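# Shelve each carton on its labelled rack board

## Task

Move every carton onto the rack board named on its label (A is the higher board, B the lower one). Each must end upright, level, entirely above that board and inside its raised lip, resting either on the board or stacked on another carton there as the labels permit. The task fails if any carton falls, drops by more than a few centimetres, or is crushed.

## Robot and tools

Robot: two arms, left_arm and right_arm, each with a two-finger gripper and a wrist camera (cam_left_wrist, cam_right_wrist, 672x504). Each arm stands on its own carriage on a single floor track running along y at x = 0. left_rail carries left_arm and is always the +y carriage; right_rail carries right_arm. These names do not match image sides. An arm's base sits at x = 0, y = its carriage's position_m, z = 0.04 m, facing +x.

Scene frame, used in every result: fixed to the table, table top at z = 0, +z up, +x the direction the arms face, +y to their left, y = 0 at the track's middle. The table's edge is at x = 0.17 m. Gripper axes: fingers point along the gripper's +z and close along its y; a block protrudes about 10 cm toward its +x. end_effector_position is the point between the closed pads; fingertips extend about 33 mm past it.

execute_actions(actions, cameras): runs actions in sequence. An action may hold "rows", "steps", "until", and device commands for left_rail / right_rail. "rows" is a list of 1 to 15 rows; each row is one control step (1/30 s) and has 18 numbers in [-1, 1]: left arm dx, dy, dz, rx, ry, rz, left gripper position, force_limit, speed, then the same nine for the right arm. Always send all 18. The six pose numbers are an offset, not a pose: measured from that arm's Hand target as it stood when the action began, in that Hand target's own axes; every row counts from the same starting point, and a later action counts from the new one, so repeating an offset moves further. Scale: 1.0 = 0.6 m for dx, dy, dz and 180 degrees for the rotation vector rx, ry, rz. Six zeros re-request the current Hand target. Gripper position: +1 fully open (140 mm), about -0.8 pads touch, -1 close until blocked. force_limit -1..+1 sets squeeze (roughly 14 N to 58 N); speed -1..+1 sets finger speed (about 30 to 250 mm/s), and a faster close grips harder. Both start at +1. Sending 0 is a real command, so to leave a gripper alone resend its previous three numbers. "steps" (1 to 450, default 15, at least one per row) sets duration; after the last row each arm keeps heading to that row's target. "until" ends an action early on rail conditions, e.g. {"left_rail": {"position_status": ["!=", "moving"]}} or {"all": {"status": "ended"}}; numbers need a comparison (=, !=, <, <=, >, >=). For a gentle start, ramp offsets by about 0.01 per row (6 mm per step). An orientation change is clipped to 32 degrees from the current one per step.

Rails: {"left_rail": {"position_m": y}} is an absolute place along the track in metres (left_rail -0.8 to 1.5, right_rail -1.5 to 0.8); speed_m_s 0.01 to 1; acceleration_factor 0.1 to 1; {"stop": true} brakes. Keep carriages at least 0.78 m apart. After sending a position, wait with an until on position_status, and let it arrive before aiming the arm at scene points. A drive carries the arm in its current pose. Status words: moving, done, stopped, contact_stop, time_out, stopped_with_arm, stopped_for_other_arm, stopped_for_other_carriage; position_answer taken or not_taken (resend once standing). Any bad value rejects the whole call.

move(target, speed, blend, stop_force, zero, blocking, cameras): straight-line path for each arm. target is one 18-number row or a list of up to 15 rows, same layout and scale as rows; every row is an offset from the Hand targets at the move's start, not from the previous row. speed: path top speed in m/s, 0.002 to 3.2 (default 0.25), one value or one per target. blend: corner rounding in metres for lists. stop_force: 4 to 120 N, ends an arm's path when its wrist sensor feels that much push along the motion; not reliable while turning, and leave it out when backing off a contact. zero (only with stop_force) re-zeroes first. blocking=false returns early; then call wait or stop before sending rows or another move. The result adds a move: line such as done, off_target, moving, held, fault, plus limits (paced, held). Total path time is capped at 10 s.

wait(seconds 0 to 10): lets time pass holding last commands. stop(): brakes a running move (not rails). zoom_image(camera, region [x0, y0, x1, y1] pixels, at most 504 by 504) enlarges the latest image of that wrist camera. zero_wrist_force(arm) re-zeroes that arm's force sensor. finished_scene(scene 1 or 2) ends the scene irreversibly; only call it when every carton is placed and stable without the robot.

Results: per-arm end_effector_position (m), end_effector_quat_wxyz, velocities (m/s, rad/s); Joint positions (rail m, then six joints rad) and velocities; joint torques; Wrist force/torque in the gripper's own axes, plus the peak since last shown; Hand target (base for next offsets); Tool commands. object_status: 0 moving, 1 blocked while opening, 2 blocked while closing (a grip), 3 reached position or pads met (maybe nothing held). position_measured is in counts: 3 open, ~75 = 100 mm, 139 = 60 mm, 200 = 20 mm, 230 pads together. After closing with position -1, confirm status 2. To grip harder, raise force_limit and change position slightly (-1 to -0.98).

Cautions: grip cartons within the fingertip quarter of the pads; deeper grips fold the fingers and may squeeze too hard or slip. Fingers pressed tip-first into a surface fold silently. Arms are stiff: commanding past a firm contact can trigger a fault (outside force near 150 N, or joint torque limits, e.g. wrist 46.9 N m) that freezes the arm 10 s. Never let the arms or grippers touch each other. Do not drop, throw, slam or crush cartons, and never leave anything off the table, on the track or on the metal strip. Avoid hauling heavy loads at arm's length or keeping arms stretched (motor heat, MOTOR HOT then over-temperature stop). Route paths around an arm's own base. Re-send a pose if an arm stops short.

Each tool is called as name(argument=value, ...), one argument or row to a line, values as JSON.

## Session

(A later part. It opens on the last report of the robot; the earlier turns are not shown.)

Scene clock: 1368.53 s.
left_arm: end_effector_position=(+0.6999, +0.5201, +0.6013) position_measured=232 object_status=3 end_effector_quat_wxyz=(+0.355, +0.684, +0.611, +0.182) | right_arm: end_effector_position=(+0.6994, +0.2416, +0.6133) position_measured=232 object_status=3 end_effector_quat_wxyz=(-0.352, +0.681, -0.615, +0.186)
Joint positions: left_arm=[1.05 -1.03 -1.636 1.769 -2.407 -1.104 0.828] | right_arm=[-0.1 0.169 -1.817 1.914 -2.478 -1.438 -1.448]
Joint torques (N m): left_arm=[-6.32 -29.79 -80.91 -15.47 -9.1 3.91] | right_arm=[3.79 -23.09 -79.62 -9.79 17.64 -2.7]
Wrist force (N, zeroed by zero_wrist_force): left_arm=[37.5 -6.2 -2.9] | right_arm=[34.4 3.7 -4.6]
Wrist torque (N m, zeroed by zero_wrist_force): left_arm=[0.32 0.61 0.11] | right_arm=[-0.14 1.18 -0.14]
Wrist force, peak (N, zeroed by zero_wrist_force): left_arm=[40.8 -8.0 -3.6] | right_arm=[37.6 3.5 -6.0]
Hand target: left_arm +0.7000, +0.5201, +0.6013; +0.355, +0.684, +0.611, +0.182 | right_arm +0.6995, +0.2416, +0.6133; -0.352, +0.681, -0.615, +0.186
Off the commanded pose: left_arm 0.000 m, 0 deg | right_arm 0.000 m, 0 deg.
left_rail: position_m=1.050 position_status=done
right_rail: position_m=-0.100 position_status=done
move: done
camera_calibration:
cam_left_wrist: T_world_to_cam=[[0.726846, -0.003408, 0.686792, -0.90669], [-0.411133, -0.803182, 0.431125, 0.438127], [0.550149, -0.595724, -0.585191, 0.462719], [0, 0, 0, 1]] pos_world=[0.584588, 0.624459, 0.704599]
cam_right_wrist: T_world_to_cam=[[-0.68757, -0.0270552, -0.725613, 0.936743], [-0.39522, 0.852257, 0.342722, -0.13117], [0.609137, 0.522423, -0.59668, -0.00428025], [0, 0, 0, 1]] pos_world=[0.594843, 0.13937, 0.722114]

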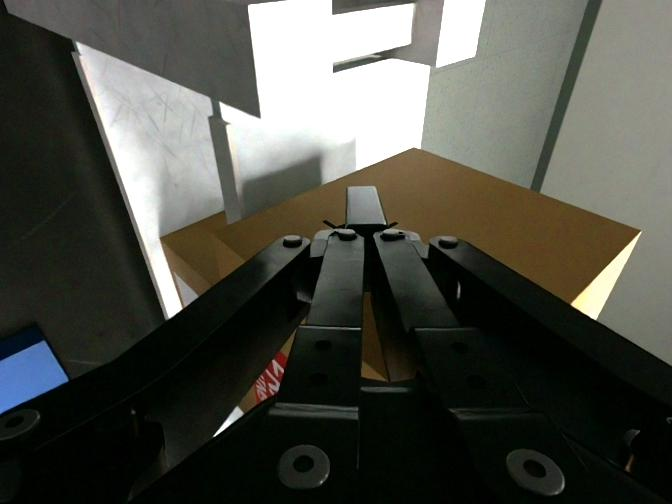

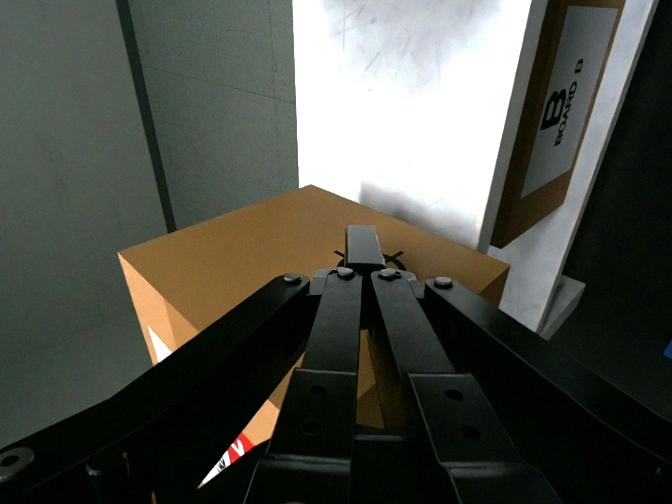

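move(
  target=[
    [0.01483, 0.05704, 0.05507, 0, 0, 0, -1, -0.5, -0.5, 0.01331, -0.05421, 0.05255, 0, 0, 0, -1, -0.5, -0.5],
    [0.02489, 0.01816, 0.09377, 0, 0, 0, -1, -0.5, -0.5, 0.02337, -0.01533, 0.09125, 0, 0, 0, -1, -0.5, -0.5],
  ],
  speed=0.04,
  cameras=["all"],
)

zoom_image(
  camera="cam_left_wrist",
  region=[100, 100, 400, 400],
)

zoom_image(
  camera="cam_right_wrist",
  region=[332, 130, 632, 430],
)

Scene clock: 1389.80 s.
left_arm: end_effector_position=(+0.7489, +0.5197, +0.5680) position_measured=232 object_status=3 end_effector_quat_wxyz=(+0.355, +0.684, +0.611, +0.182) | right_arm: end_effector_position=(+0.7460, +0.2417, +0.5800) position_measured=232 object_status=3 end_effector_quat_wxyz=(-0.352, +0.681, -0.615, +0.186)
Joint positions: left_arm=[1.05 -0.966 -1.561 1.759 -2.495 -1.146 0.881] | right_arm=[-0.1 0.155 -1.734 1.909 -2.554 -1.428 -1.457]
Joint torques (N m): left_arm=[-10.18 -38.16 -58.74 -16.16 -11.73 3.63] | right_arm=[11.99 -27.9 -51.19 -9.77 19.99 -2.31]
Wrist force (N, zeroed by zero_wrist_force): left_arm=[43.6 -7.0 -3.3] | right_arm=[40.4 3.6 -7.0]
Wrist torque (N m, zeroed by zero_wrist_force): left_arm=[0.15 0.85 0.10] | right_arm=[-0.17 1.43 -0.12]
Wrist force, peak (N, zeroed by zero_wrist_force): left_arm=[44.0 -6.8 -2.6] | right_arm=[40.5 3.3 -6.9]
Hand target: left_arm +0.7489, +0.5197, +0.5679; +0.355, +0.684, +0.611, +0.182 | right_arm +0.7460, +0.2417, +0.5799; -0.352, +0.681, -0.615, +0.186
Off the commanded pose: left_arm 0.000 m, 0 deg | right_arm 0.000 m, 0 deg.
left_rail: position_m=1.050 position_status=done
right_rail: position_m=-0.100 position_status=done
move: done
camera_calibration:
cam_left_wrist: T_world_to_cam=[[0.726846, -0.003408, 0.686792, -0.919437], [-0.411133, -0.803182, 0.431125, 0.472227], [0.550149, -0.595724, -0.585191, 0.415977], [0, 0, 0, 1]] pos_world=[0.633588, 0.623959, 0.671299]
cam_right_wrist: T_world_to_cam=[[-0.687543, -0.0271133, -0.725637, 0.944561], [-0.395267, 0.852256, 0.342672, -0.1014], [0.609137, 0.522422, -0.59668, -0.0525268], [0, 0, 0, 1]] pos_world=[0.641343, 0.13947, 0.688814]

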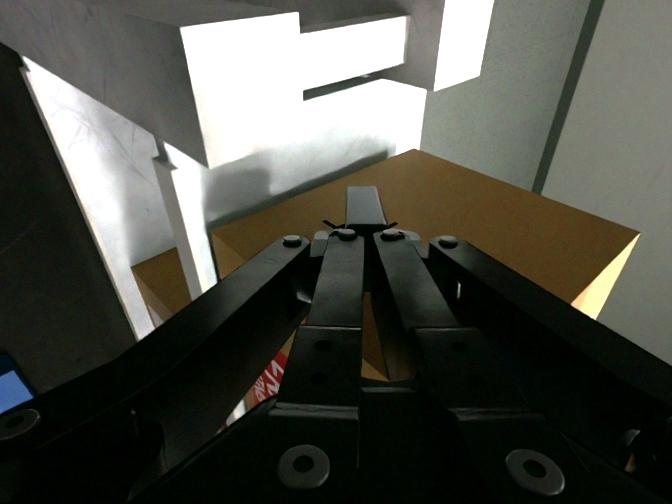

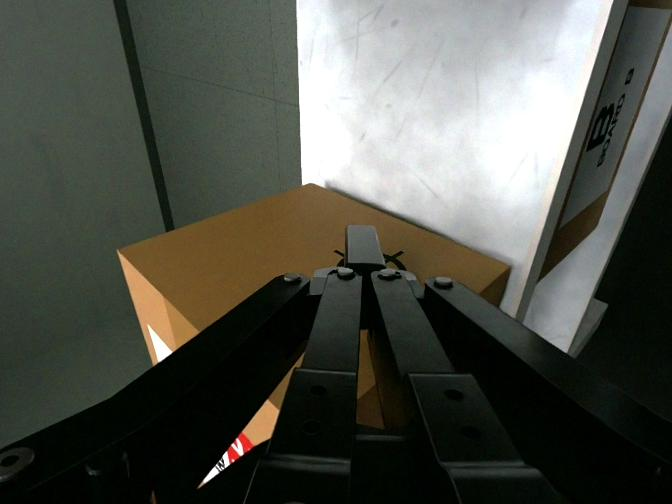

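Scaled by 1.680 from the camera's 672x504 image, which has a finer 960x720 frame.

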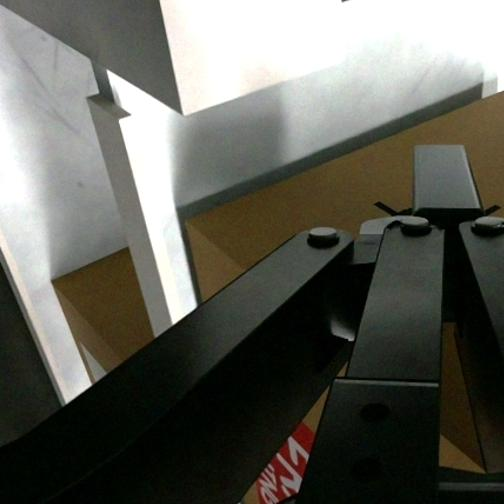

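Scaled by 1.680 from the camera's 672x504 image, which has a finer 960x720 frame.

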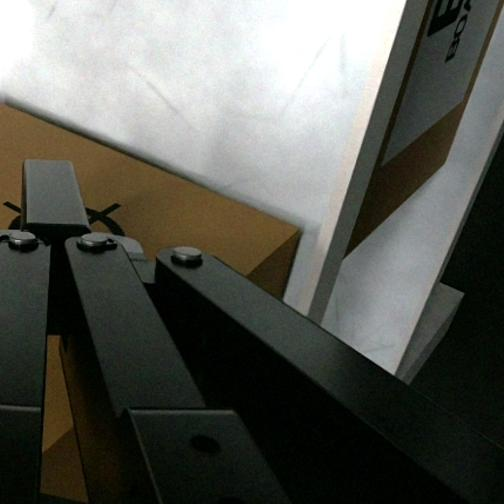

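move(
  target=[0.0061, -0.02357, 0.02277, 0, 0, 0, -1, -0.5, -0.5, 0.0061, 0.02357, 0.02277, 0, 0, 0, -1, -0.5, -0.5],
  speed=0.01,
  stop_force=7,
)

move(
  target=[0.0006, -0.0024, 0.0023, 0, 0, 0, -1, -0.5, -0.5, 0.0006, 0.0024, 0.0023, 0, 0, 0, -1, -0.5, -0.5],
  speed=0.006,
  stop_force=12,
  cameras=["all"],
)

Scene clock: 1400.87 s.
left_arm: end_effector_position=(+0.7490, +0.5197, +0.5574) position_measured=232 object_status=3 end_effector_quat_wxyz=(+0.355, +0.684, +0.611, +0.182) | right_arm: end_effector_position=(+0.7460, +0.2417, +0.5696) position_measured=232 object_status=3 end_effector_quat_wxyz=(-0.352, +0.681, -0.615, +0.186)
Joint positions: left_arm=[1.05 -0.966 -1.557 1.774 -2.514 -1.146 0.881] | right_arm=[-0.1 0.155 -1.731 1.924 -2.573 -1.428 -1.457]
Joint torques (N m): left_arm=[-15.04 -52.48 -74.37 -9.72 -11.34 3.22] | right_arm=[15.95 -40.87 -69.26 -4.82 19.34 -0.84]
Wrist force (N, zeroed by zero_wrist_force): left_arm=[43.1 -0.7 -11.1] | right_arm=[39.5 -0.7 -12.9]
Wrist torque (N m, zeroed by zero_wrist_force): left_arm=[0.04 0.77 0.00] | right_arm=[-0.03 1.24 -0.03]
Wrist force, peak (N, zeroed by zero_wrist_force): left_arm=[44.6 0.6 -15.1] | right_arm=[38.8 -4.1 -17.4]
Hand target: left_arm +0.7490, +0.5197, +0.5574; +0.355, +0.684, +0.611, +0.182 (not the last commanded pose) | right_arm +0.7460, +0.2417, +0.5696; -0.352, +0.681, -0.615, +0.186 (not the last commanded pose)
Off the commanded pose: left_arm 0.010 m, 0 deg | right_arm 0.010 m, 0 deg.
left_rail: position_m=1.050 position_status=done
right_rail: position_m=-0.100 position_status=done
move: contact (left_arm, right_arm)

Scene clock: 1402.53 s.
left_arm: end_effector_position=(+0.7490, +0.5197, +0.5566) position_measured=232 object_status=3 end_effector_quat_wxyz=(+0.355, +0.684, +0.611, +0.182) | right_arm: end_effector_position=(+0.7461, +0.2417, +0.5688) position_measured=232 object_status=3 end_effector_quat_wxyz=(-0.352, +0.681, -0.615, +0.186)
Joint positions: left_arm=[1.05 -0.966 -1.557 1.776 -2.516 -1.146 0.881] | right_arm=[-0.1 0.155 -1.731 1.926 -2.575 -1.428 -1.457]
Joint torques (N m): left_arm=[-16.67 -35.99 -61.75 -5.92 -10.85 2.22] | right_arm=[16.86 -28.38 -59.96 -1.17 19.03 -0.25]
Wrist force (N, zeroed by zero_wrist_force): left_arm=[44.1 7.0 -23.6] | right_arm=[39.3 -5.9 -25.3]
Wrist torque (N m, zeroed by zero_wrist_force): left_arm=[-0.16 0.46 -0.10] | right_arm=[0.14 1.04 0.03]
Wrist force, peak (N, zeroed by zero_wrist_force): left_arm=[44.9 7.2 -25.6] | right_arm=[38.8 -8.0 -27.7]
Hand target: left_arm +0.7490, +0.5197, +0.5566; +0.355, +0.684, +0.611, +0.182 (not the last commanded pose) | right_arm +0.7461, +0.2417, +0.5688; -0.352, +0.681, -0.615, +0.186 (not the last commanded pose)
Off the commanded pose: left_arm 0.001 m, 0 deg | right_arm 0.001 m, 0 deg.
left_rail: position_m=1.050 position_status=done
right_rail: position_m=-0.100 position_status=done
move: contact (left_arm, right_arm)
camera_calibration:
cam_left_wrist: T_world_to_cam=[[0.726574, -0.00312171, 0.687081, -0.911803], [-0.411344, -0.802959, 0.431339, 0.476996], [0.550352, -0.596026, -0.584693, 0.409038], [0, 0, 0, 1]] pos_world=[0.633587, 0.623959, 0.659898]
cam_right_wrist: T_world_to_cam=[[-0.687144, -0.0269373, -0.726022, 0.936341], [-0.395349, 0.852264, 0.342557, -0.0973974], [0.609535, 0.522418, -0.596277, -0.0597991], [0, 0, 0, 1]] pos_world=[0.641345, 0.139471, 0.677512]

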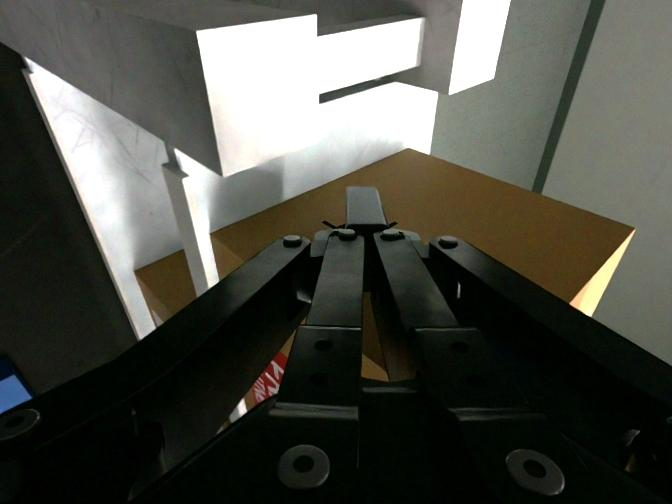

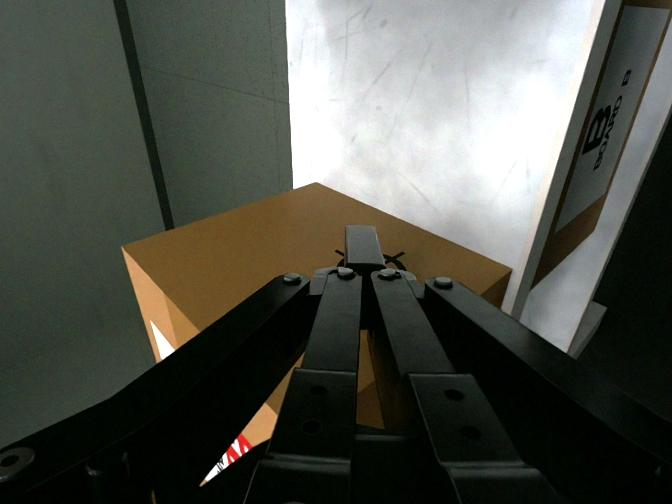

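move(
  target=[
    [-0.0002, 0.0008, -0.0008, 0, 0, 0, -1, -0.5, -0.5, -0.0002, -0.0008, -0.0008, 0, 0, 0, -1, -0.5, -0.5],
    [0.003, 0.0008, -0.0017, 0, 0, 0, -1, -0.5, -0.5, 0.003, -0.0008, -0.0016, 0, 0, 0, -1, -0.5, -0.5],
    [0.0097, 0.0008, -0.0034, 0, 0, 0, -1, -0.5, -0.5, 0.0097, -0.0008, -0.0033, 0, 0, 0, -1, -0.5, -0.5],
    [0.02, 0.0008, -0.4, 0, 0, 0, -1, -0.5, -0.5, 0.02, -0.0008, -0.4, 0, 0, 0, -1, -0.5, -0.5],
  ],
  speed=[0.005, 0.005, 0.02, 0.2],
  cameras=["all"],
)

Scene clock: 1410.30 s.
left_arm: end_effector_position=(+0.5877, +0.5945, +0.7182) position_measured=232 object_status=3 end_effector_quat_wxyz=(+0.355, +0.684, +0.611, +0.182) | right_arm: end_effector_position=(+0.5840, +0.1699, +0.7309) position_measured=232 object_status=3 end_effector_quat_wxyz=(-0.352, +0.681, -0.615, +0.186)
Joint positions: left_arm=[1.05 -1.149 -1.874 1.748 -2.096 -1.03 0.722] | right_arm=[-0.1 0.029 -2.06 1.855 -2.157 -1.337 -1.547]
Joint torques (N m): left_arm=[-15.77 -35.66 -64.52 -3.76 3.24 -4.23] | right_arm=[-16.74 -22.36 -71.23 -3.29 4.02 -3.3]
Wrist force (N, zeroed by zero_wrist_force): left_arm=[0.7 -0.2 -0.9] | right_arm=[-2.1 0.2 0.6]
Wrist torque (N m, zeroed by zero_wrist_force): left_arm=[-0.03 -0.16 0.25] | right_arm=[0.00 0.43 -0.04]
Wrist force, peak (N, zeroed by zero_wrist_force): left_arm=[43.9 7.6 -24.1] | right_arm=[39.6 -6.3 -25.8]
Hand target: left_arm +0.5876, +0.5945, +0.7183; +0.355, +0.684, +0.611, +0.182 | right_arm +0.5839, +0.1698, +0.7309; -0.352, +0.681, -0.615, +0.186
Off the commanded pose: left_arm 0.000 m, 0 deg | right_arm 0.000 m, 0 deg.
left_rail: position_m=1.050 position_status=done
right_rail: position_m=-0.100 position_status=done
move: done
camera_calibration:
cam_left_wrist: T_world_to_cam=[[0.726574, -0.00312205, 0.687081, -0.905478], [-0.411344, -0.802959, 0.431339, 0.401045], [0.550352, -0.596026, -0.584693, 0.636824], [0, 0, 0, 1]] pos_world=[0.472387, 0.698759, 0.821498]
cam_right_wrist: T_world_to_cam=[[-0.687144, -0.0269373, -0.726022, 0.940707], [-0.395349, 0.852264, 0.342557, -0.155734], [0.609535, 0.522418, -0.596277, 0.173225], [0, 0, 0, 1]] pos_world=[0.479245, 0.0675709, 0.839612]

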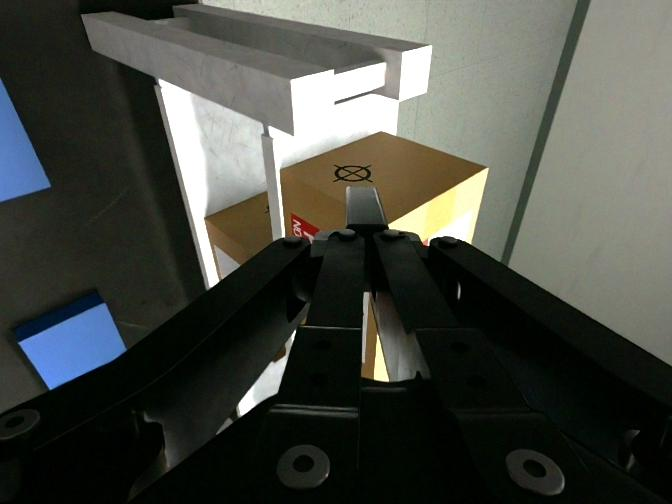

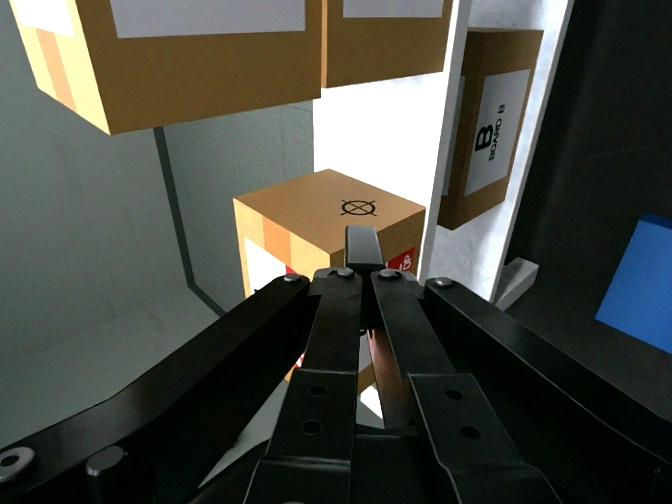

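finished_scene(
  scene=1,
)

The scene is finished: the task was done.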